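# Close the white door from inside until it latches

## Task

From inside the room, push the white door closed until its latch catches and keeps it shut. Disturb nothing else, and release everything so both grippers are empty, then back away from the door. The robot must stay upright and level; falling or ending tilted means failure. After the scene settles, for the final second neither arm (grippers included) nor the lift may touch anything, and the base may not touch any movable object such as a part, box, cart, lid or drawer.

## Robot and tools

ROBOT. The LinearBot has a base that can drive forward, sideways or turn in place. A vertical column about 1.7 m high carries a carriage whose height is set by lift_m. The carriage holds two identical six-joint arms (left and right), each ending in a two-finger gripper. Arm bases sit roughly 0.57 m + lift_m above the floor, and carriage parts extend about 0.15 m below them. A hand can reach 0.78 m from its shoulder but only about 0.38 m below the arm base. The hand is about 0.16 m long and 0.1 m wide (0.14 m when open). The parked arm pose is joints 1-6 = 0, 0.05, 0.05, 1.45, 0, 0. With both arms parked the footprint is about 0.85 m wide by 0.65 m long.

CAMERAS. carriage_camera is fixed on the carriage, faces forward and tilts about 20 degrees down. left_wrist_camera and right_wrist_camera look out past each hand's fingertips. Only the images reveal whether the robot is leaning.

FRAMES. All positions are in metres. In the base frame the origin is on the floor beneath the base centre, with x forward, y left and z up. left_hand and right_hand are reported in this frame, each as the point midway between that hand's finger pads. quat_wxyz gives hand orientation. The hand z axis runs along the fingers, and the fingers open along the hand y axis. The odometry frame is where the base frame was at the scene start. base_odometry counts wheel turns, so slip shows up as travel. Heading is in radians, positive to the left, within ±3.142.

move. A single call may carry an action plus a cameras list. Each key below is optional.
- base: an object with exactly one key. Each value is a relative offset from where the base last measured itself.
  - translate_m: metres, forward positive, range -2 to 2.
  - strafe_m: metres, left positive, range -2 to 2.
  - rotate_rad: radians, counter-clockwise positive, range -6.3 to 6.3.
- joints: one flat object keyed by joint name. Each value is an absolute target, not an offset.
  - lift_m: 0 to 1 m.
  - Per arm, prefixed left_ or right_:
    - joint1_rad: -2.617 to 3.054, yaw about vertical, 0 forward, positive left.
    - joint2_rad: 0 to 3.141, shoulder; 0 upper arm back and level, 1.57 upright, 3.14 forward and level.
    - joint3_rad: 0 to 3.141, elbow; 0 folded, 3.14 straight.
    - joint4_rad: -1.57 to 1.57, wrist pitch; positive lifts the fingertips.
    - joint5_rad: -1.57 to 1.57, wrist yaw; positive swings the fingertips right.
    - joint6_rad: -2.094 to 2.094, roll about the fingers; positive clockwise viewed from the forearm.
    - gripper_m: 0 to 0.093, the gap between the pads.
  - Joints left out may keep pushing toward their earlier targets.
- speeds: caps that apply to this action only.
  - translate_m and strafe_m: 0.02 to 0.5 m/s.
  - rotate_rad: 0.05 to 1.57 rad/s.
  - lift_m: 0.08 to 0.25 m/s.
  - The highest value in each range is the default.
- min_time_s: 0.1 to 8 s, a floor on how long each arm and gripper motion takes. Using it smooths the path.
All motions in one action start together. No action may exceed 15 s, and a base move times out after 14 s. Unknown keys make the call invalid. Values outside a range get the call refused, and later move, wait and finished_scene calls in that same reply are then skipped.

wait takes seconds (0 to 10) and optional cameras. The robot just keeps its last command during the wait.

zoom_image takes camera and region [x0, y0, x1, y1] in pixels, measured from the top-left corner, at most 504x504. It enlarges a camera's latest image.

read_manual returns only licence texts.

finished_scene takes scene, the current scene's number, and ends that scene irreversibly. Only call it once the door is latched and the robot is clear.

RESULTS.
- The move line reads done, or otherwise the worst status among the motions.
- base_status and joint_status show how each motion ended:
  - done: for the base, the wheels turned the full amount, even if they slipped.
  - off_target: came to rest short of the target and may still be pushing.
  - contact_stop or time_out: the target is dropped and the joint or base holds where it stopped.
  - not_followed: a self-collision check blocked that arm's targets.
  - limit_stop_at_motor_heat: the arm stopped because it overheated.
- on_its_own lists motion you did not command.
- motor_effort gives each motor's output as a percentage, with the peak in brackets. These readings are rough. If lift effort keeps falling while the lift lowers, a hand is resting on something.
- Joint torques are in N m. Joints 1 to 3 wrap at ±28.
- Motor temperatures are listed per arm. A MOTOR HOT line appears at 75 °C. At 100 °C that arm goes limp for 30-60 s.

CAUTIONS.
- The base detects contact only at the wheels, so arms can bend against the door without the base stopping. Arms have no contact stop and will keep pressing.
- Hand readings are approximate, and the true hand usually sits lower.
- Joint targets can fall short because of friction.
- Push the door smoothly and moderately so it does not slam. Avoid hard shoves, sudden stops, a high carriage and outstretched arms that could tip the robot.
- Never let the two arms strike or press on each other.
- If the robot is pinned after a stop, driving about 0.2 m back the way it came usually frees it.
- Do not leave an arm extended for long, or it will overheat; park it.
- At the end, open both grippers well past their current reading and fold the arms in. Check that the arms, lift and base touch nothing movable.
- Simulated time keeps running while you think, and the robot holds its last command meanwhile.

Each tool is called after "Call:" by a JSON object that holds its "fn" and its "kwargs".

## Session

Call:
{"fn": "move", "kwargs": {"cameras": ["carriage_camera"]}}

Scene clock: 0.00 s.
Joint torques (N m): no reading
Motor temperatures (°C): left_arm=[29 31 34 29 27 30 27] | right_arm=[30 32 33 32 29 29 31]
base_odometry: x=+0.000 y=+0.000 heading=+0.000
base_status: not commanded
joint_positions: lift_m=+0.300 left_joint1_rad=-0.008 left_joint2_rad=+0.051 left_joint3_rad=+0.041 left_joint4_rad=+1.440 left_joint5_rad=+0.011 left_joint6_rad=+0.011 left_gripper_m=+0.09396 right_joint1_rad=+0.018 right_joint2_rad=+0.067 right_joint3_rad=+0.063 right_joint4_rad=+1.447 right_joint5_rad=+0.039 right_joint6_rad=-0.006 right_gripper_m=+0.09396
joint_status: not commanded
motor_effort: lift_m=+18 drive_wheels=+0
left_hand: x=+0.2518 y=+0.2950 z=+1.3085 quat_wxyz=(+0.997, +0.006, +0.071, +0.001) (m; base frame)
right_hand: x=+0.2485 y=-0.3032 z=+1.3145 quat_wxyz=(+0.998, +0.018, +0.064, +0.005) (m; base frame)
pictures: carriage_camera
Images, in order (width x height): carriage_camera 672x504.

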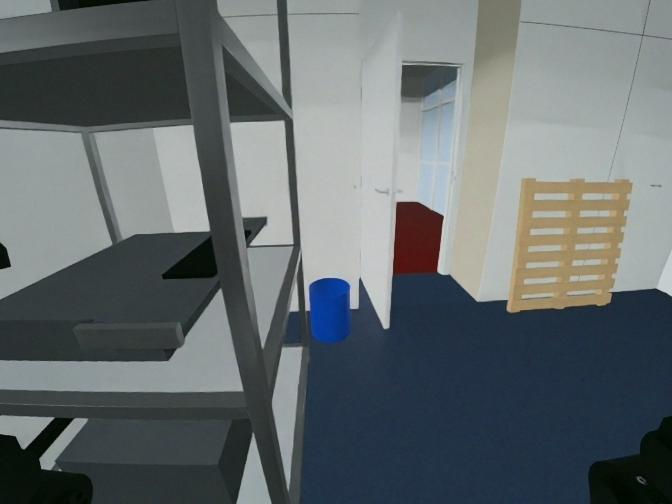

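Call:
{"fn": "move", "kwargs": {"base": {"strafe_m": -0.6}, "cameras": []}}

Call:
{"fn": "move", "kwargs": {"base": {"rotate_rad": 0.05}, "cameras": ["carriage_camera"]}}

Scene clock: 15.87 s.
Joint torques (N m): left_arm=[-0.32 3.81 5.59 -0.09 0.06 0.05] | right_arm=[-0.17 3.79 6.04 -0.21 -0.09 -0.05]
move: done
base_odometry: x=-0.001 y=-0.600 heading=-0.001
base_status: done
joint_positions: lift_m=+0.300 left_joint1_rad=-0.007 left_joint2_rad=+0.051 left_joint3_rad=+0.041 left_joint4_rad=+1.440 left_joint5_rad=+0.011 left_joint6_rad=+0.011 left_gripper_m=+0.09396 right_joint1_rad=+0.019 right_joint2_rad=+0.067 right_joint3_rad=+0.063 right_joint4_rad=+1.447 right_joint5_rad=+0.039 right_joint6_rad=-0.006 right_gripper_m=+0.09396
motor_effort: lift_m=+18(18) drive_wheels=-3(19)
left_hand: x=+0.2518 y=+0.2950 z=+1.3085 quat_wxyz=(+0.997, +0.006, +0.071, +0.001) (m; base frame)
right_hand: x=+0.2485 y=-0.3032 z=+1.3145 quat_wxyz=(+0.998, +0.018, +0.064, +0.005) (m; base frame)
pictures: none

Scene clock: 16.67 s.
Joint torques (N m): left_arm=[-0.27 3.89 5.6 -0.11 0.1 0.06] | right_arm=[-0.18 3.9 6.02 -0.21 -0.1 -0.04]
move: done
base_odometry: x=-0.001 y=-0.600 heading=+0.049
base_status: done
joint_positions: lift_m=+0.300 left_joint1_rad=-0.007 left_joint2_rad=+0.051 left_joint3_rad=+0.041 left_joint4_rad=+1.440 left_joint5_rad=+0.011 left_joint6_rad=+0.011 left_gripper_m=+0.09396 right_joint1_rad=+0.019 right_joint2_rad=+0.067 right_joint3_rad=+0.063 right_joint4_rad=+1.446 right_joint5_rad=+0.039 right_joint6_rad=-0.006 right_gripper_m=+0.09396
motor_effort: lift_m=+18(18) drive_wheels=-3(10)
left_hand: x=+0.2518 y=+0.2950 z=+1.3085 quat_wxyz=(+0.997, +0.006, +0.071, +0.001) (m; base frame)
right_hand: x=+0.2486 y=-0.3032 z=+1.3145 quat_wxyz=(+0.998, +0.018, +0.064, +0.005) (m; base frame)
pictures: carriage_camera

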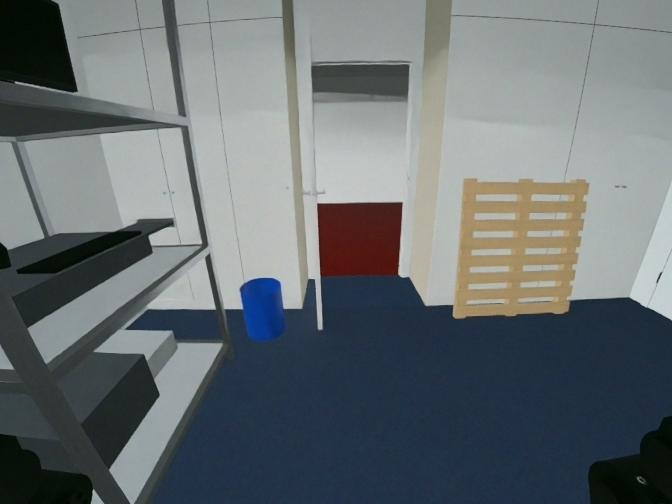

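Call:
{"fn": "move", "kwargs": {"base": {"strafe_m": -0.07}, "cameras": []}}

Call:
{"fn": "move", "kwargs": {"base": {"translate_m": 0.74}, "joints": {"lift_m": 0.15}, "cameras": []}}

Call:
{"fn": "move", "kwargs": {"joints": {"left_joint1_rad": 0, "left_joint2_rad": 1.9, "left_joint3_rad": 1.6, "left_joint4_rad": 0.3, "left_joint5_rad": 0, "left_joint6_rad": 0, "left_gripper_m": 0}, "min_time_s": 2.5, "cameras": ["carriage_camera", "left_wrist_camera"]}}

Scene clock: 28.57 s.
Joint torques (N m): left_arm=[-0.2 3.92 5.52 -0.11 0.07 0.07] | right_arm=[-0.24 3.84 6.08 -0.2 -0.11 -0.04]
move: done
base_odometry: x=+0.003 y=-0.670 heading=+0.050
base_status: done
joint_positions: lift_m=+0.300 left_joint1_rad=-0.007 left_joint2_rad=+0.051 left_joint3_rad=+0.041 left_joint4_rad=+1.440 left_joint5_rad=+0.011 left_joint6_rad=+0.011 left_gripper_m=+0.09396 right_joint1_rad=+0.019 right_joint2_rad=+0.067 right_joint3_rad=+0.063 right_joint4_rad=+1.446 right_joint5_rad=+0.039 right_joint6_rad=-0.006 right_gripper_m=+0.09396
motor_effort: lift_m=+18(18) drive_wheels=-4(16)
left_hand: x=+0.2518 y=+0.2950 z=+1.3085 quat_wxyz=(+0.997, +0.006, +0.071, +0.002) (m; base frame)
right_hand: x=+0.2486 y=-0.3031 z=+1.3145 quat_wxyz=(+0.998, +0.018, +0.064, +0.005) (m; base frame)
pictures: none

Scene clock: 32.30 s.
Joint torques (N m): left_arm=[-0.17 3.96 5.56 -0.1 0.1 0.05] | right_arm=[-0.25 3.79 6.12 -0.2 -0.1 -0.06]
move: done
base_odometry: x=+0.742 y=-0.634 heading=+0.049
base_status: done
joint_positions: lift_m=+0.150 left_joint1_rad=-0.007 left_joint2_rad=+0.051 left_joint3_rad=+0.041 left_joint4_rad=+1.440 left_joint5_rad=+0.011 left_joint6_rad=+0.011 left_gripper_m=+0.09396 right_joint1_rad=+0.019 right_joint2_rad=+0.067 right_joint3_rad=+0.063 right_joint4_rad=+1.445 right_joint5_rad=+0.039 right_joint6_rad=-0.006 right_gripper_m=+0.09396
joint_status: all done
motor_effort: lift_m=+19(19) drive_wheels=-1(15)
left_hand: x=+0.2517 y=+0.2950 z=+1.1584 quat_wxyz=(+0.997, +0.006, +0.070, +0.002) (m; base frame)
right_hand: x=+0.2488 y=-0.3031 z=+1.1643 quat_wxyz=(+0.998, +0.018, +0.065, +0.005) (m; base frame)
pictures: none

Scene clock: 35.13 s.
Joint torques (N m): left_arm=[0.44 -10.35 9.81 1.94 -0.04 -0.08] | right_arm=[-0.2 3.82 6.04 -0.2 -0.1 -0.04]
move: done
base_odometry: x=+0.742 y=-0.634 heading=+0.049
joint_positions: lift_m=+0.150 left_joint1_rad=-0.007 left_joint2_rad=+1.892 left_joint3_rad=+1.570 left_joint4_rad=+0.311 left_joint5_rad=+0.011 left_joint6_rad=+0.010 left_gripper_m=+0.00059 right_joint1_rad=+0.019 right_joint2_rad=+0.067 right_joint3_rad=+0.063 right_joint4_rad=+1.445 right_joint5_rad=+0.039 right_joint6_rad=-0.006 right_gripper_m=+0.09396
joint_status: all done
motor_effort: lift_m=+18(19) drive_wheels=+3(5)
left_hand: x=+0.8157 y=+0.2910 z=+1.0712 quat_wxyz=(+0.703, +0.010, +0.711, -0.003) (m; base frame)
right_hand: x=+0.2488 y=-0.3031 z=+1.1644 quat_wxyz=(+0.998, +0.018, +0.065, +0.005) (m; base frame)
pictures: carriage_camera, left_wrist_camera
Images, in order (width x height): carriage_camera 672x504, left_wrist_camera 672x504.

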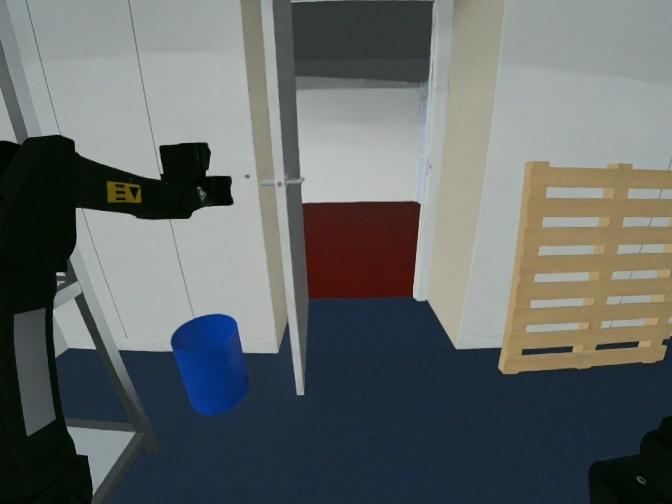

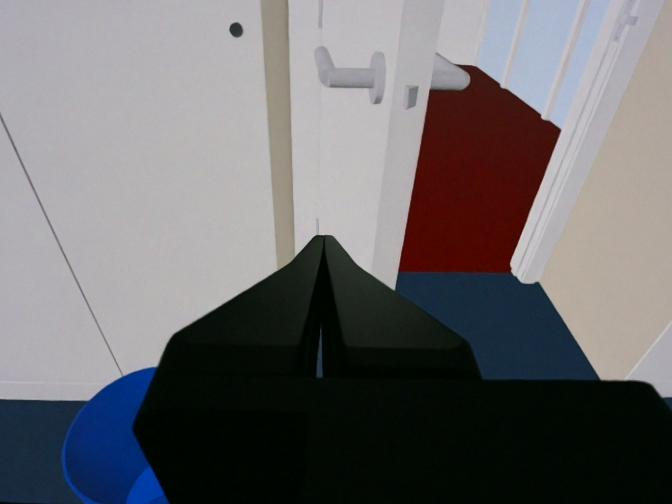

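Call:
{"fn": "move", "kwargs": {"base": {"translate_m": 0.3}, "joints": {"lift_m": 0.23}, "cameras": []}}

Call:
{"fn": "move", "kwargs": {"base": {"translate_m": 0.25}, "speeds": {"translate_m": 0.2}, "cameras": ["carriage_camera"]}}

Call:
{"fn": "move", "kwargs": {"base": {"strafe_m": -0.39}, "speeds": {"strafe_m": 0.1}, "cameras": ["carriage_camera"]}}

Scene clock: 44.97 s.
Joint torques (N m): left_arm=[0.44 -11.33 8.84 1.95 -0.03 -0.07] | right_arm=[-0.24 3.79 6.04 -0.18 -0.1 -0.05]
Motor temperatures (°C): left_arm=[29 34 40 33 27 30 27] | right_arm=[30 33 34 31 29 29 31]
move: done
base_odometry: x=+1.042 y=-0.619 heading=+0.049
base_status: done
joint_positions: lift_m=+0.230 left_joint1_rad=-0.007 left_joint2_rad=+1.898 left_joint3_rad=+1.581 left_joint4_rad=+0.299 left_joint5_rad=+0.011 left_joint6_rad=+0.010 left_gripper_m=+0.00059 right_joint1_rad=+0.019 right_joint2_rad=+0.067 right_joint3_rad=+0.063 right_joint4_rad=+1.445 right_joint5_rad=+0.039 right_joint6_rad=-0.006 right_gripper_m=+0.09396
joint_status: all done
motor_effort: lift_m=+17(22) drive_wheels=-1(14)
left_hand: x=+0.8174 y=+0.2910 z=+1.1503 quat_wxyz=(+0.701, +0.010, +0.714, -0.003) (m; base frame)
right_hand: x=+0.2489 y=-0.3031 z=+1.2445 quat_wxyz=(+0.998, +0.018, +0.065, +0.005) (m; base frame)
pictures: none

Scene clock: 47.30 s.
Joint torques (N m): left_arm=[0.42 -11.18 8.73 1.99 -0.03 -0.08] | right_arm=[-0.27 3.84 6.13 -0.19 -0.11 -0.05]
move: done
base_odometry: x=+1.291 y=-0.607 heading=+0.048
base_status: done
joint_positions: lift_m=+0.230 left_joint1_rad=-0.007 left_joint2_rad=+1.898 left_joint3_rad=+1.581 left_joint4_rad=+0.299 left_joint5_rad=+0.011 left_joint6_rad=+0.010 left_gripper_m=+0.00059 right_joint1_rad=+0.019 right_joint2_rad=+0.067 right_joint3_rad=+0.063 right_joint4_rad=+1.445 right_joint5_rad=+0.039 right_joint6_rad=-0.006 right_gripper_m=+0.09396
motor_effort: lift_m=+17(18) drive_wheels=-2(15)
left_hand: x=+0.8174 y=+0.2910 z=+1.1503 quat_wxyz=(+0.701, +0.010, +0.714, -0.003) (m; base frame)
right_hand: x=+0.2489 y=-0.3031 z=+1.2445 quat_wxyz=(+0.998, +0.018, +0.065, +0.005) (m; base frame)
pictures: carriage_camera

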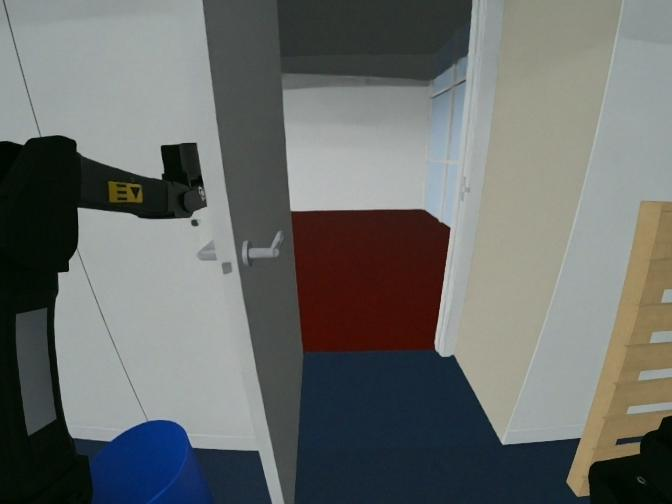

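Scene clock: 51.90 s.
Joint torques (N m): left_arm=[-0.24 -11.29 8.79 2 0.23 -0.01] | right_arm=[-0.14 3.82 6.11 -0.18 -0.09 -0.05]
move: done
base_odometry: x=+1.311 y=-0.997 heading=+0.049
base_status: done
joint_positions: lift_m=+0.230 left_joint1_rad=+0.001 left_joint2_rad=+1.898 left_joint3_rad=+1.581 left_joint4_rad=+0.298 left_joint5_rad=-0.013 left_joint6_rad=+0.007 left_gripper_m=+0.00058 right_joint1_rad=+0.019 right_joint2_rad=+0.067 right_joint3_rad=+0.063 right_joint4_rad=+1.445 right_joint5_rad=+0.039 right_joint6_rad=-0.006 right_gripper_m=+0.09396
motor_effort: lift_m=+17(18) drive_wheels=+0(13)
left_hand: x=+0.8174 y=+0.3001 z=+1.1501 quat_wxyz=(+0.700, -0.003, +0.714, +0.007) (m; base frame)
right_hand: x=+0.2489 y=-0.3031 z=+1.2445 quat_wxyz=(+0.998, +0.018, +0.065, +0.005) (m; base frame)
pictures: carriage_camera

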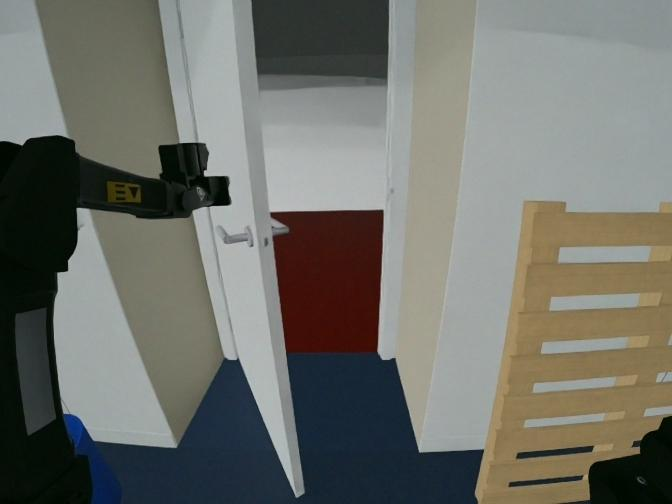

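Call:
{"fn": "move", "kwargs": {"base": {"translate_m": 0.28}, "speeds": {"translate_m": 0.1}, "cameras": []}}

Call:
{"fn": "move", "kwargs": {"joints": {"left_joint1_rad": -0.45}, "min_time_s": 4, "cameras": ["carriage_camera"]}}

Call:
{"fn": "move", "kwargs": {"base": {"translate_m": -0.25}, "speeds": {"translate_m": 0.3}, "cameras": []}}

Call:
{"fn": "move", "kwargs": {"base": {"strafe_m": 0.2}, "joints": {"left_joint1_rad": 0, "left_joint2_rad": 0.05, "left_joint3_rad": 0.05, "left_joint4_rad": 1.45, "left_joint5_rad": 0, "left_joint6_rad": 0, "right_joint1_rad": 0, "right_joint2_rad": 2.2, "right_joint3_rad": 1.95, "right_joint4_rad": 0.25, "right_joint5_rad": 0, "right_joint6_rad": 0, "right_gripper_m": 0}, "min_time_s": 2.5, "cameras": ["carriage_camera", "right_wrist_camera"]}}

Scene clock: 66.23 s.
Joint torques (N m): left_arm=[-0.61 -11.02 8.87 2.01 0.28 -0.01] | right_arm=[-0.23 3.86 6.05 -0.18 -0.09 -0.06]
move: done
base_odometry: x=+1.590 y=-0.984 heading=+0.048
base_status: done
joint_positions: lift_m=+0.230 left_joint1_rad=+0.006 left_joint2_rad=+1.898 left_joint3_rad=+1.581 left_joint4_rad=+0.298 left_joint5_rad=-0.015 left_joint6_rad=+0.005 left_gripper_m=+0.00057 right_joint1_rad=+0.019 right_joint2_rad=+0.067 right_joint3_rad=+0.063 right_joint4_rad=+1.445 right_joint5_rad=+0.039 right_joint6_rad=-0.006 right_gripper_m=+0.09396
motor_effort: lift_m=+17(18) drive_wheels=-1(12)
left_hand: x=+0.8174 y=+0.3035 z=+1.1501 quat_wxyz=(+0.700, -0.006, +0.714, +0.009) (m; base frame)
right_hand: x=+0.2489 y=-0.3031 z=+1.2445 quat_wxyz=(+0.998, +0.018, +0.065, +0.005) (m; base frame)
pictures: none

Scene clock: 70.53 s.
Joint torques (N m): left_arm=[-0.54 -11.21 8.79 2.03 0.26 0.03] | right_arm=[-0.27 3.77 6.05 -0.19 -0.1 -0.06]
move: done
base_odometry: x=+1.590 y=-0.984 heading=+0.048
joint_positions: lift_m=+0.230 left_joint1_rad=-0.444 left_joint2_rad=+1.898 left_joint3_rad=+1.581 left_joint4_rad=+0.298 left_joint5_rad=-0.014 left_joint6_rad=+0.005 left_gripper_m=+0.00057 right_joint1_rad=+0.019 right_joint2_rad=+0.067 right_joint3_rad=+0.063 right_joint4_rad=+1.445 right_joint5_rad=+0.039 right_joint6_rad=-0.006 right_gripper_m=+0.09396
joint_status: all done
motor_effort: lift_m=+18(18) drive_wheels=-1(3)
left_hand: x=+0.7600 y=+0.0405 z=+1.1501 quat_wxyz=(+0.685, +0.154, +0.697, -0.148) (m; base frame)
right_hand: x=+0.2489 y=-0.3031 z=+1.2445 quat_wxyz=(+0.998, +0.018, +0.065, +0.005) (m; base frame)
pictures: carriage_camera

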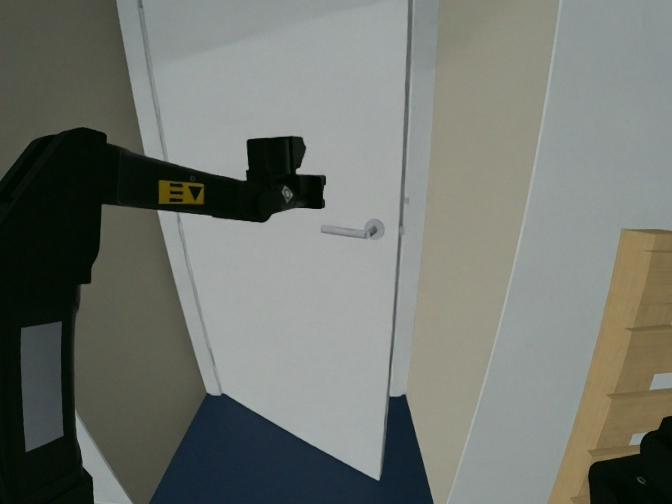

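Scene clock: 72.83 s.
Joint torques (N m): left_arm=[-0.42 -11.23 8.76 2.02 0.27 0] | right_arm=[-0.38 3.85 6.05 -0.19 -0.1 -0.05]
Motor temperatures (°C): left_arm=[29 39 44 35 28 30 28] | right_arm=[30 34 35 31 29 29 31]
move: done
base_odometry: x=+1.341 y=-0.996 heading=+0.048
base_status: done
joint_positions: lift_m=+0.230 left_joint1_rad=-0.447 left_joint2_rad=+1.898 left_joint3_rad=+1.581 left_joint4_rad=+0.298 left_joint5_rad=-0.013 left_joint6_rad=+0.005 left_gripper_m=+0.00057 right_joint1_rad=+0.019 right_joint2_rad=+0.067 right_joint3_rad=+0.063 right_joint4_rad=+1.445 right_joint5_rad=+0.039 right_joint6_rad=-0.006 right_gripper_m=+0.09396
motor_effort: lift_m=+17(18) drive_wheels=+1(13)
left_hand: x=+0.7593 y=+0.0389 z=+1.1501 quat_wxyz=(+0.684, +0.155, +0.697, -0.149) (m; base frame)
right_hand: x=+0.2488 y=-0.3031 z=+1.2445 quat_wxyz=(+0.998, +0.018, +0.065, +0.005) (m; base frame)
pictures: none

Scene clock: 75.67 s.
Joint torques (N m): left_arm=[0.34 2.97 4.46 0.08 0.27 -0.04] | right_arm=[-0.75 -12.14 11.06 2.12 -0.22 0.03]
move: done
base_odometry: x=+1.331 y=-0.796 heading=+0.048
base_status: done
joint_positions: lift_m=+0.230 left_joint1_rad=-0.006 left_joint2_rad=+0.057 left_joint3_rad=+0.057 left_joint4_rad=+1.434 left_joint5_rad=-0.011 left_joint6_rad=+0.005 left_gripper_m=+0.00058 right_joint1_rad=+0.007 right_joint2_rad=+2.188 right_joint3_rad=+1.920 right_joint4_rad=+0.260 right_joint5_rad=+0.014 right_joint6_rad=-0.006 right_gripper_m=+0.00010
joint_status: all done
motor_effort: lift_m=+17(18) drive_wheels=+0(11)
left_hand: x=+0.2501 y=+0.2989 z=+1.2429 quat_wxyz=(+0.998, -0.005, +0.068, +0.000) (m; base frame)
right_hand: x=+0.8860 y=-0.2950 z=+1.1303 quat_wxyz=(+0.704, +0.000, +0.710, -0.005) (m; base frame)
pictures: carriage_camera, right_wrist_camera
Images, in order (width x height): carriage_camera 672x504, right_wrist_camera 672x504.

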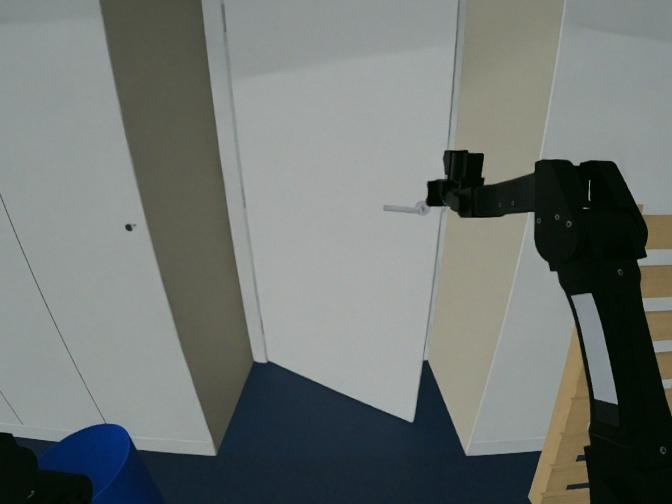

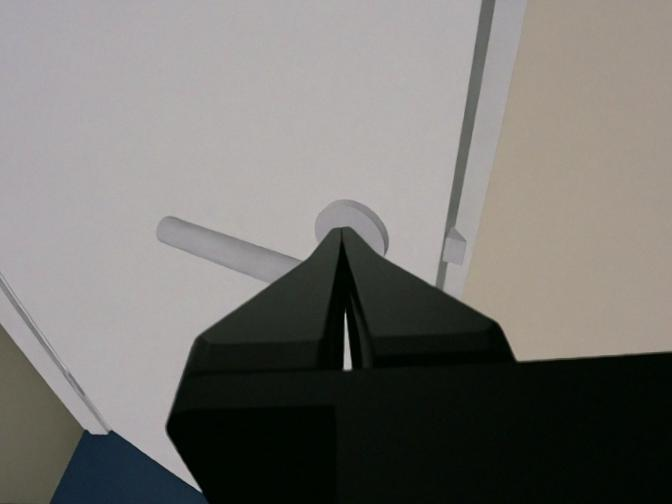

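Call:
{"fn": "move", "kwargs": {"base": {"translate_m": 0.44}, "speeds": {"translate_m": 0.12}, "cameras": ["carriage_camera"]}}

Call:
{"fn": "move", "kwargs": {"base": {"translate_m": 0.11}, "speeds": {"translate_m": 0.06}, "cameras": ["carriage_camera", "right_wrist_camera"]}}

Scene clock: 85.77 s.
Joint torques (N m): left_arm=[0.35 3 4.55 -0.04 0.22 -0.01] | right_arm=[-0.84 -12.18 10.59 2.25 0.06 0.03]
Motor temperatures (°C): left_arm=[29 37 42 33 28 30 28] | right_arm=[30 40 37 34 29 29 31]
move: done
base_odometry: x=+1.770 y=-0.774 heading=+0.049
base_status: done
joint_positions: lift_m=+0.230 left_joint1_rad=-0.006 left_joint2_rad=+0.057 left_joint3_rad=+0.057 left_joint4_rad=+1.442 left_joint5_rad=-0.011 left_joint6_rad=+0.005 left_gripper_m=+0.00058 right_joint1_rad=+0.007 right_joint2_rad=+2.189 right_joint3_rad=+1.923 right_joint4_rad=+0.252 right_joint5_rad=-0.013 right_joint6_rad=-0.006 right_gripper_m=+0.00009
motor_effort: lift_m=+18(18) drive_wheels=-1(15)
left_hand: x=+0.2482 y=+0.2988 z=+1.2432 quat_wxyz=(+0.998, -0.005, +0.064, +0.000) (m; base frame)
right_hand: x=+0.8861 y=-0.2899 z=+1.1296 quat_wxyz=(+0.702, -0.010, +0.712, +0.005) (m; base frame)
pictures: carriage_camera

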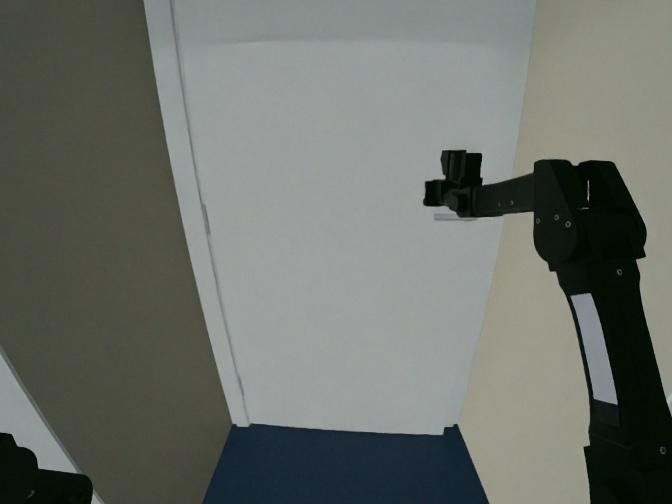

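Scene clock: 88.13 s.
Joint torques (N m): left_arm=[0.36 3.38 4.56 -0.1 0.2 0.02] | right_arm=[-0.83 -3.84 10.78 4.98 0.05 0.04]
move: done
base_odometry: x=+1.880 y=-0.769 heading=+0.049
base_status: done
joint_positions: lift_m=+0.230 left_joint1_rad=-0.006 left_joint2_rad=+0.056 left_joint3_rad=+0.056 left_joint4_rad=+1.446 left_joint5_rad=-0.011 left_joint6_rad=+0.005 left_gripper_m=+0.00058 right_joint1_rad=+0.007 right_joint2_rad=+2.100 right_joint3_rad=+1.923 right_joint4_rad=+0.006 right_joint5_rad=-0.012 right_joint6_rad=-0.006 right_gripper_m=+0.00009
motor_effort: lift_m=+18(18) drive_wheels=+10(17)
left_hand: x=+0.2470 y=+0.2988 z=+1.2430 quat_wxyz=(+0.998, -0.005, +0.062, +0.000) (m; base frame)
right_hand: x=+0.8625 y=-0.2903 z=+1.1262 quat_wxyz=(+0.644, -0.009, +0.765, +0.005) (m; base frame)
pictures: carriage_camera, right_wrist_camera

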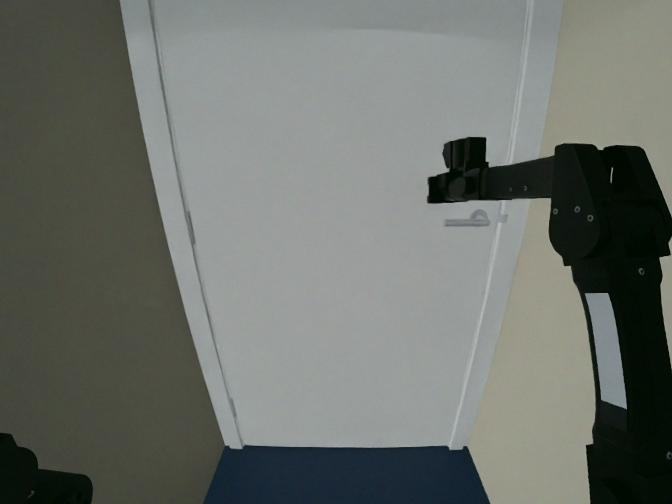

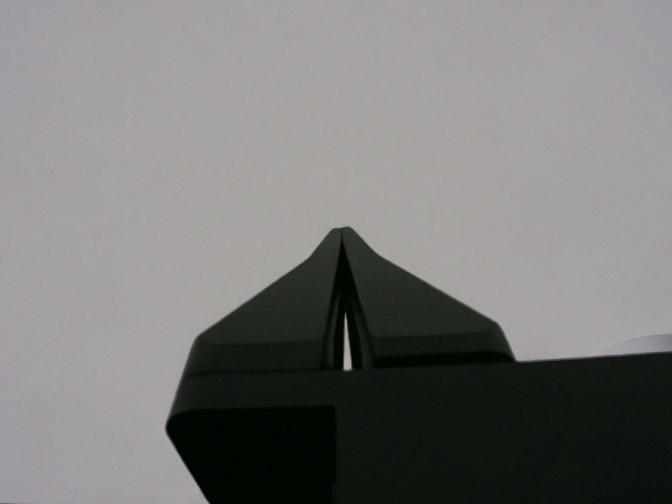

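Call:
{"fn": "move", "kwargs": {"base": {"translate_m": 0.05}, "speeds": {"translate_m": 0.06}, "cameras": []}}

Call:
{"fn": "move", "kwargs": {"base": {"translate_m": -0.14}, "speeds": {"translate_m": 0.1}, "cameras": ["carriage_camera"]}}

Call:
{"fn": "move", "kwargs": {"base": {"strafe_m": -0.1}, "joints": {"right_joint1_rad": -0.08}, "min_time_s": 1, "cameras": ["carriage_camera", "right_wrist_camera"]}}

Call:
{"fn": "zoom_image", "kwargs": {"camera": "carriage_camera", "region": [380, 200, 560, 460]}}

Scene clock: 97.10 s.
Joint torques (N m): left_arm=[0.49 3.19 4.62 -0.11 0.17 0] | right_arm=[-0.92 7.64 10.56 7.65 0.08 0.02]
Motor temperatures (°C): left_arm=[29 36 41 32 28 30 28] | right_arm=[30 39 39 47 29 29 31]
move: done
base_odometry: x=+1.929 y=-0.766 heading=+0.048
base_status: done
joint_positions: lift_m=+0.230 left_joint1_rad=-0.006 left_joint2_rad=+0.056 left_joint3_rad=+0.056 left_joint4_rad=+1.446 left_joint5_rad=-0.011 left_joint6_rad=+0.005 left_gripper_m=+0.00058 right_joint1_rad=+0.007 right_joint2_rad=+1.985 right_joint3_rad=+1.923 right_joint4_rad=-0.321 right_joint5_rad=-0.017 right_joint6_rad=-0.006 right_gripper_m=+0.00009
motor_effort: lift_m=+18(18) drive_wheels=+17(25)
left_hand: x=+0.2468 y=+0.2988 z=+1.2430 quat_wxyz=(+0.998, -0.005, +0.062, +0.000) (m; base frame)
right_hand: x=+0.8177 y=-0.2898 z=+1.1185 quat_wxyz=(+0.559, -0.010, +0.829, +0.007) (m; base frame)
pictures: none

Scene clock: 99.20 s.
Joint torques (N m): left_arm=[0.49 3.18 4.72 -0.09 0.23 -0.02] | right_arm=[-0.85 -12.67 10.39 2.33 0.06 0.02]
move: done
base_odometry: x=+1.789 y=-0.773 heading=+0.048
base_status: done
joint_positions: lift_m=+0.230 left_joint1_rad=-0.006 left_joint2_rad=+0.056 left_joint3_rad=+0.056 left_joint4_rad=+1.447 left_joint5_rad=-0.011 left_joint6_rad=+0.005 left_gripper_m=+0.00058 right_joint1_rad=+0.007 right_joint2_rad=+2.196 right_joint3_rad=+1.925 right_joint4_rad=+0.242 right_joint5_rad=-0.013 right_joint6_rad=-0.006 right_gripper_m=+0.00009
motor_effort: lift_m=+18(18) drive_wheels=+4(11)
left_hand: x=+0.2470 y=+0.2988 z=+1.2428 quat_wxyz=(+0.998, -0.005, +0.062, +0.000) (m; base frame)
right_hand: x=+0.8874 y=-0.2898 z=+1.1236 quat_wxyz=(+0.697, -0.010, +0.717, +0.005) (m; base frame)
pictures: carriage_camera

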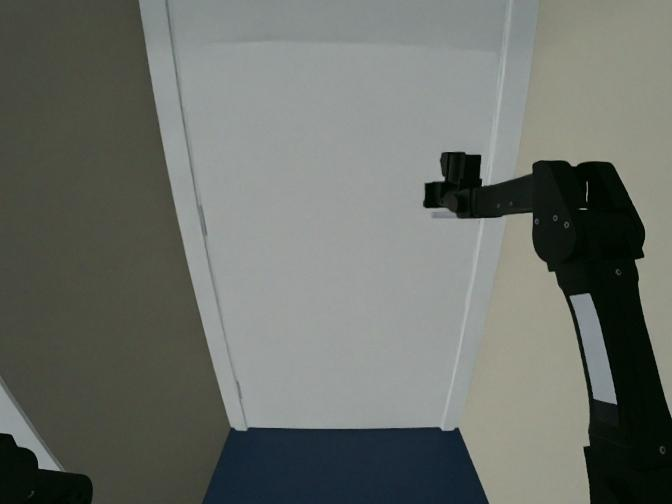

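Scene clock: 100.83 s.
Joint torques (N m): left_arm=[0.29 3.07 4.71 -0.07 0.22 -0.02] | right_arm=[0.18 -12.81 10.55 2.29 0 0.03]
move: done
base_odometry: x=+1.794 y=-0.873 heading=+0.048
base_status: done
joint_positions: lift_m=+0.230 left_joint1_rad=-0.005 left_joint2_rad=+0.056 left_joint3_rad=+0.056 left_joint4_rad=+1.447 left_joint5_rad=-0.010 left_joint6_rad=+0.005 left_gripper_m=+0.00058 right_joint1_rad=-0.083 right_joint2_rad=+2.196 right_joint3_rad=+1.925 right_joint4_rad=+0.244 right_joint5_rad=-0.008 right_joint6_rad=-0.006 right_gripper_m=+0.00009
joint_status: all done
motor_effort: lift_m=+18(18) drive_wheels=+1(15)
left_hand: x=+0.2469 y=+0.2988 z=+1.2428 quat_wxyz=(+0.998, -0.005, +0.062, +0.000) (m; base frame)
right_hand: x=+0.8853 y=-0.3512 z=+1.1239 quat_wxyz=(+0.697, +0.024, +0.716, -0.028) (m; base frame)
pictures: carriage_camera, right_wrist_camera

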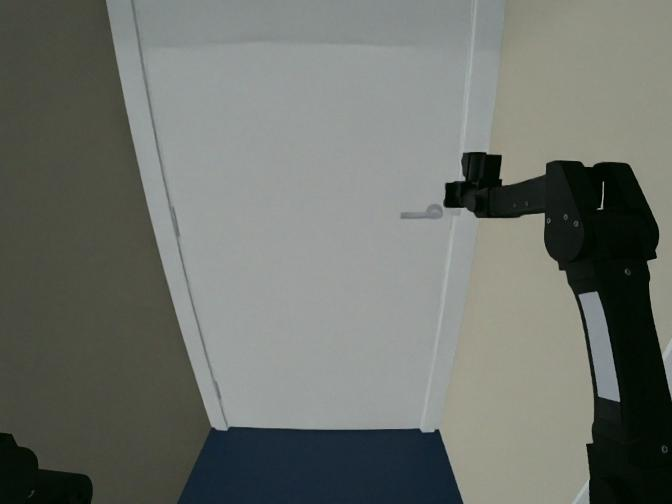

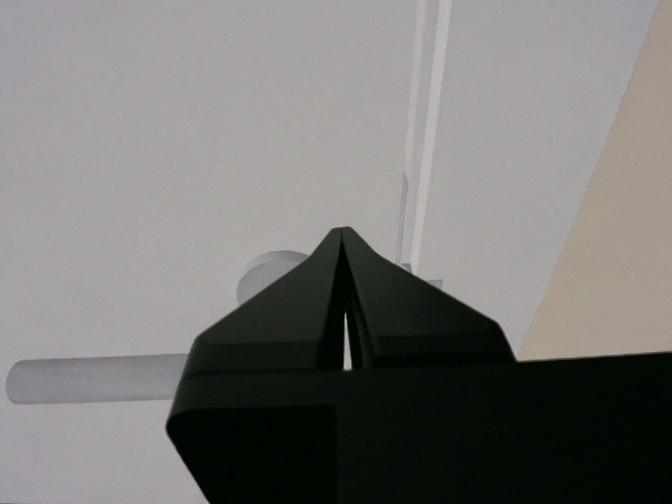

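Scaled by 1.938 from the camera's 672x504 image, which has a finer 960x720 frame.

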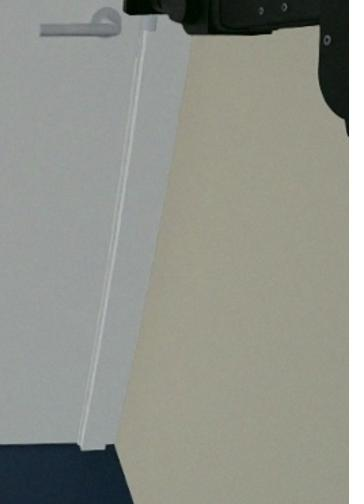

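Call:
{"fn": "move", "kwargs": {"base": {"translate_m": 0.04}, "joints": {"lift_m": 0.28}, "cameras": []}}

Call:
{"fn": "move", "kwargs": {"base": {"translate_m": 0.08}, "speeds": {"translate_m": 0.06}, "cameras": []}}

Call:
{"fn": "move", "kwargs": {"base": {"translate_m": -0.12}, "speeds": {"translate_m": 0.1}, "cameras": []}}

Call:
{"fn": "move", "kwargs": {"base": {"translate_m": -0.4}, "speeds": {"translate_m": 0.3}, "cameras": []}}

Call:
{"fn": "move", "kwargs": {"joints": {"lift_m": 0.19, "right_joint1_rad": 0, "right_joint2_rad": 0.05, "right_joint3_rad": 0.05, "right_joint4_rad": 1.45, "right_joint5_rad": 0, "right_joint6_rad": 0}, "min_time_s": 2, "cameras": ["carriage_camera"]}}

Call:
{"fn": "zoom_image", "kwargs": {"camera": "carriage_camera", "region": [180, 0, 560, 440]}}

Scene clock: 115.63 s.
Joint torques (N m): left_arm=[0.21 3.45 4.89 -0.07 0.25 -0.03] | right_arm=[0.18 -12.92 9.85 2.2 -0.01 0.04]
Motor temperatures (°C): left_arm=[29 35 40 32 28 30 28] | right_arm=[30 44 39 43 29 29 31]
move: done
base_odometry: x=+1.834 y=-0.871 heading=+0.047
base_status: done
joint_positions: lift_m=+0.280 left_joint1_rad=-0.005 left_joint2_rad=+0.053 left_joint3_rad=+0.053 left_joint4_rad=+1.447 left_joint5_rad=-0.010 left_joint6_rad=+0.005 left_gripper_m=+0.00058 right_joint1_rad=-0.083 right_joint2_rad=+2.198 right_joint3_rad=+1.935 right_joint4_rad=+0.250 right_joint5_rad=-0.008 right_joint6_rad=-0.006 right_gripper_m=+0.00009
joint_status: all done
motor_effort: lift_m=+17(21) drive_wheels=-2(11)
left_hand: x=+0.2467 y=+0.2988 z=+1.2922 quat_wxyz=(+0.998, -0.005, +0.062, +0.000) (m; base frame)
right_hand: x=+0.8859 y=-0.3512 z=+1.1788 quat_wxyz=(+0.702, +0.024, +0.711, -0.028) (m; base frame)
pictures: none

Scene clock: 117.50 s.
Joint torques (N m): left_arm=[0.13 3.6 4.96 -0.14 0.21 0] | right_arm=[0.25 3.63 10.17 7.32 -0.19 0.04]
move: done
base_odometry: x=+1.914 y=-0.868 heading=+0.047
base_status: done
joint_positions: lift_m=+0.280 left_joint1_rad=-0.005 left_joint2_rad=+0.053 left_joint3_rad=+0.053 left_joint4_rad=+1.450 left_joint5_rad=-0.010 left_joint6_rad=+0.005 left_gripper_m=+0.00058 right_joint1_rad=-0.083 right_joint2_rad=+2.027 right_joint3_rad=+1.928 right_joint4_rad=-0.218 right_joint5_rad=+0.013 right_joint6_rad=-0.006 right_gripper_m=+0.00009
motor_effort: lift_m=+18(18) drive_wheels=+15(21)
left_hand: x=+0.2461 y=+0.2988 z=+1.2922 quat_wxyz=(+0.998, -0.005, +0.060, +0.000) (m; base frame)
right_hand: x=+0.8325 y=-0.3504 z=+1.1705 quat_wxyz=(+0.586, +0.034, +0.809, -0.031) (m; base frame)
pictures: none

Scene clock: 119.37 s.
Joint torques (N m): left_arm=[0.23 3.4 4.96 -0.1 0.25 0] | right_arm=[-0.03 -12.59 10.24 2.33 -0.19 0.03]
move: done
base_odometry: x=+1.794 y=-0.874 heading=+0.047
base_status: done
joint_positions: lift_m=+0.280 left_joint1_rad=-0.005 left_joint2_rad=+0.053 left_joint3_rad=+0.053 left_joint4_rad=+1.450 left_joint5_rad=-0.010 left_joint6_rad=+0.005 left_gripper_m=+0.00058 right_joint1_rad=-0.083 right_joint2_rad=+2.195 right_joint3_rad=+1.928 right_joint4_rad=+0.242 right_joint5_rad=+0.013 right_joint6_rad=-0.006 right_gripper_m=+0.00009
motor_effort: lift_m=+17(18) drive_wheels=+0(16)
left_hand: x=+0.2463 y=+0.2987 z=+1.2921 quat_wxyz=(+0.998, -0.005, +0.061, +0.000) (m; base frame)
right_hand: x=+0.8850 y=-0.3548 z=+1.1754 quat_wxyz=(+0.697, +0.032, +0.715, -0.036) (m; base frame)
pictures: none

Scene clock: 122.27 s.
Joint torques (N m): left_arm=[0.25 3.52 4.9 -0.1 0.21 -0.02] | right_arm=[0.13 -12.85 10.33 2.3 -0.18 0.03]
move: done
base_odometry: x=+1.394 y=-0.892 heading=+0.047
base_status: done
joint_positions: lift_m=+0.280 left_joint1_rad=-0.005 left_joint2_rad=+0.053 left_joint3_rad=+0.053 left_joint4_rad=+1.450 left_joint5_rad=-0.010 left_joint6_rad=+0.005 left_gripper_m=+0.00058 right_joint1_rad=-0.083 right_joint2_rad=+2.195 right_joint3_rad=+1.928 right_joint4_rad=+0.244 right_joint5_rad=+0.012 right_joint6_rad=-0.006 right_gripper_m=+0.00009
motor_effort: lift_m=+18(18) drive_wheels=+1(12)
left_hand: x=+0.2463 y=+0.2987 z=+1.2921 quat_wxyz=(+0.998, -0.005, +0.061, +0.000) (m; base frame)
right_hand: x=+0.8850 y=-0.3547 z=+1.1761 quat_wxyz=(+0.698, +0.031, +0.714, -0.035) (m; base frame)
pictures: none

Scene clock: 124.63 s.
Joint torques (N m): left_arm=[0.4 3.47 5.08 -0.11 0.2 -0.02] | right_arm=[0.57 2.99 4.93 -0.04 -0.19 0.03]
move: done
base_odometry: x=+1.394 y=-0.892 heading=+0.047
joint_positions: lift_m=+0.190 left_joint1_rad=-0.005 left_joint2_rad=+0.052 left_joint3_rad=+0.052 left_joint4_rad=+1.450 left_joint5_rad=-0.010 left_joint6_rad=+0.005 left_gripper_m=+0.00058 right_joint1_rad=-0.007 right_joint2_rad=+0.058 right_joint3_rad=+0.059 right_joint4_rad=+1.438 right_joint5_rad=+0.011 right_joint6_rad=-0.006 right_gripper_m=+0.00009
joint_status: all done
motor_effort: lift_m=+18(20) drive_wheels=+2(4)
left_hand: x=+0.2464 y=+0.2987 z=+1.2018 quat_wxyz=(+0.998, -0.005, +0.061, +0.000) (m; base frame)
right_hand: x=+0.2487 y=-0.2993 z=+1.2034 quat_wxyz=(+0.998, +0.006, +0.066, -0.007) (m; base frame)
pictures: carriage_camera

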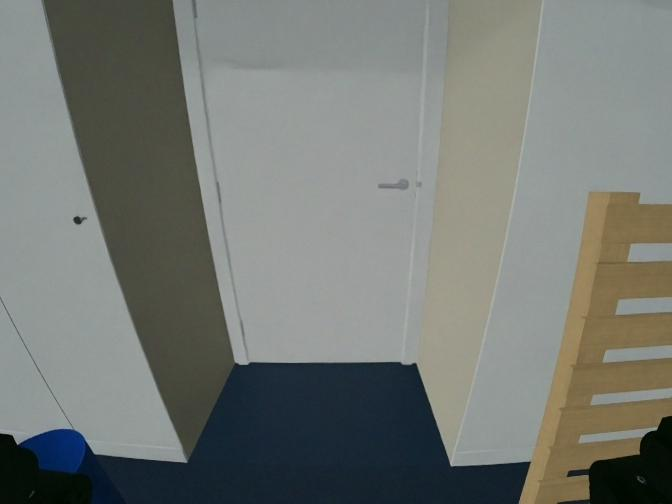

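Scaled by 1.145 from the camera's 672x504 image, which has a finer 960x720 frame.

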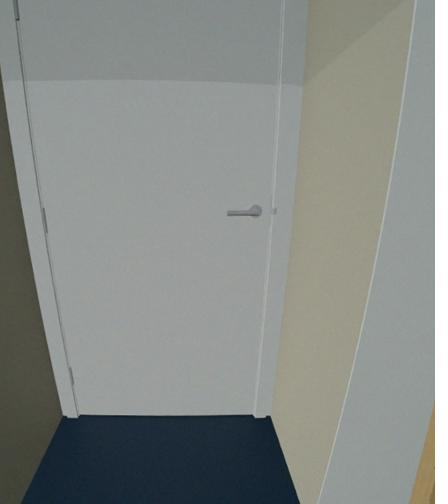

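Call:
{"fn": "finished_scene", "kwargs": {"scene": 3}}

The scene is finished: the task was done.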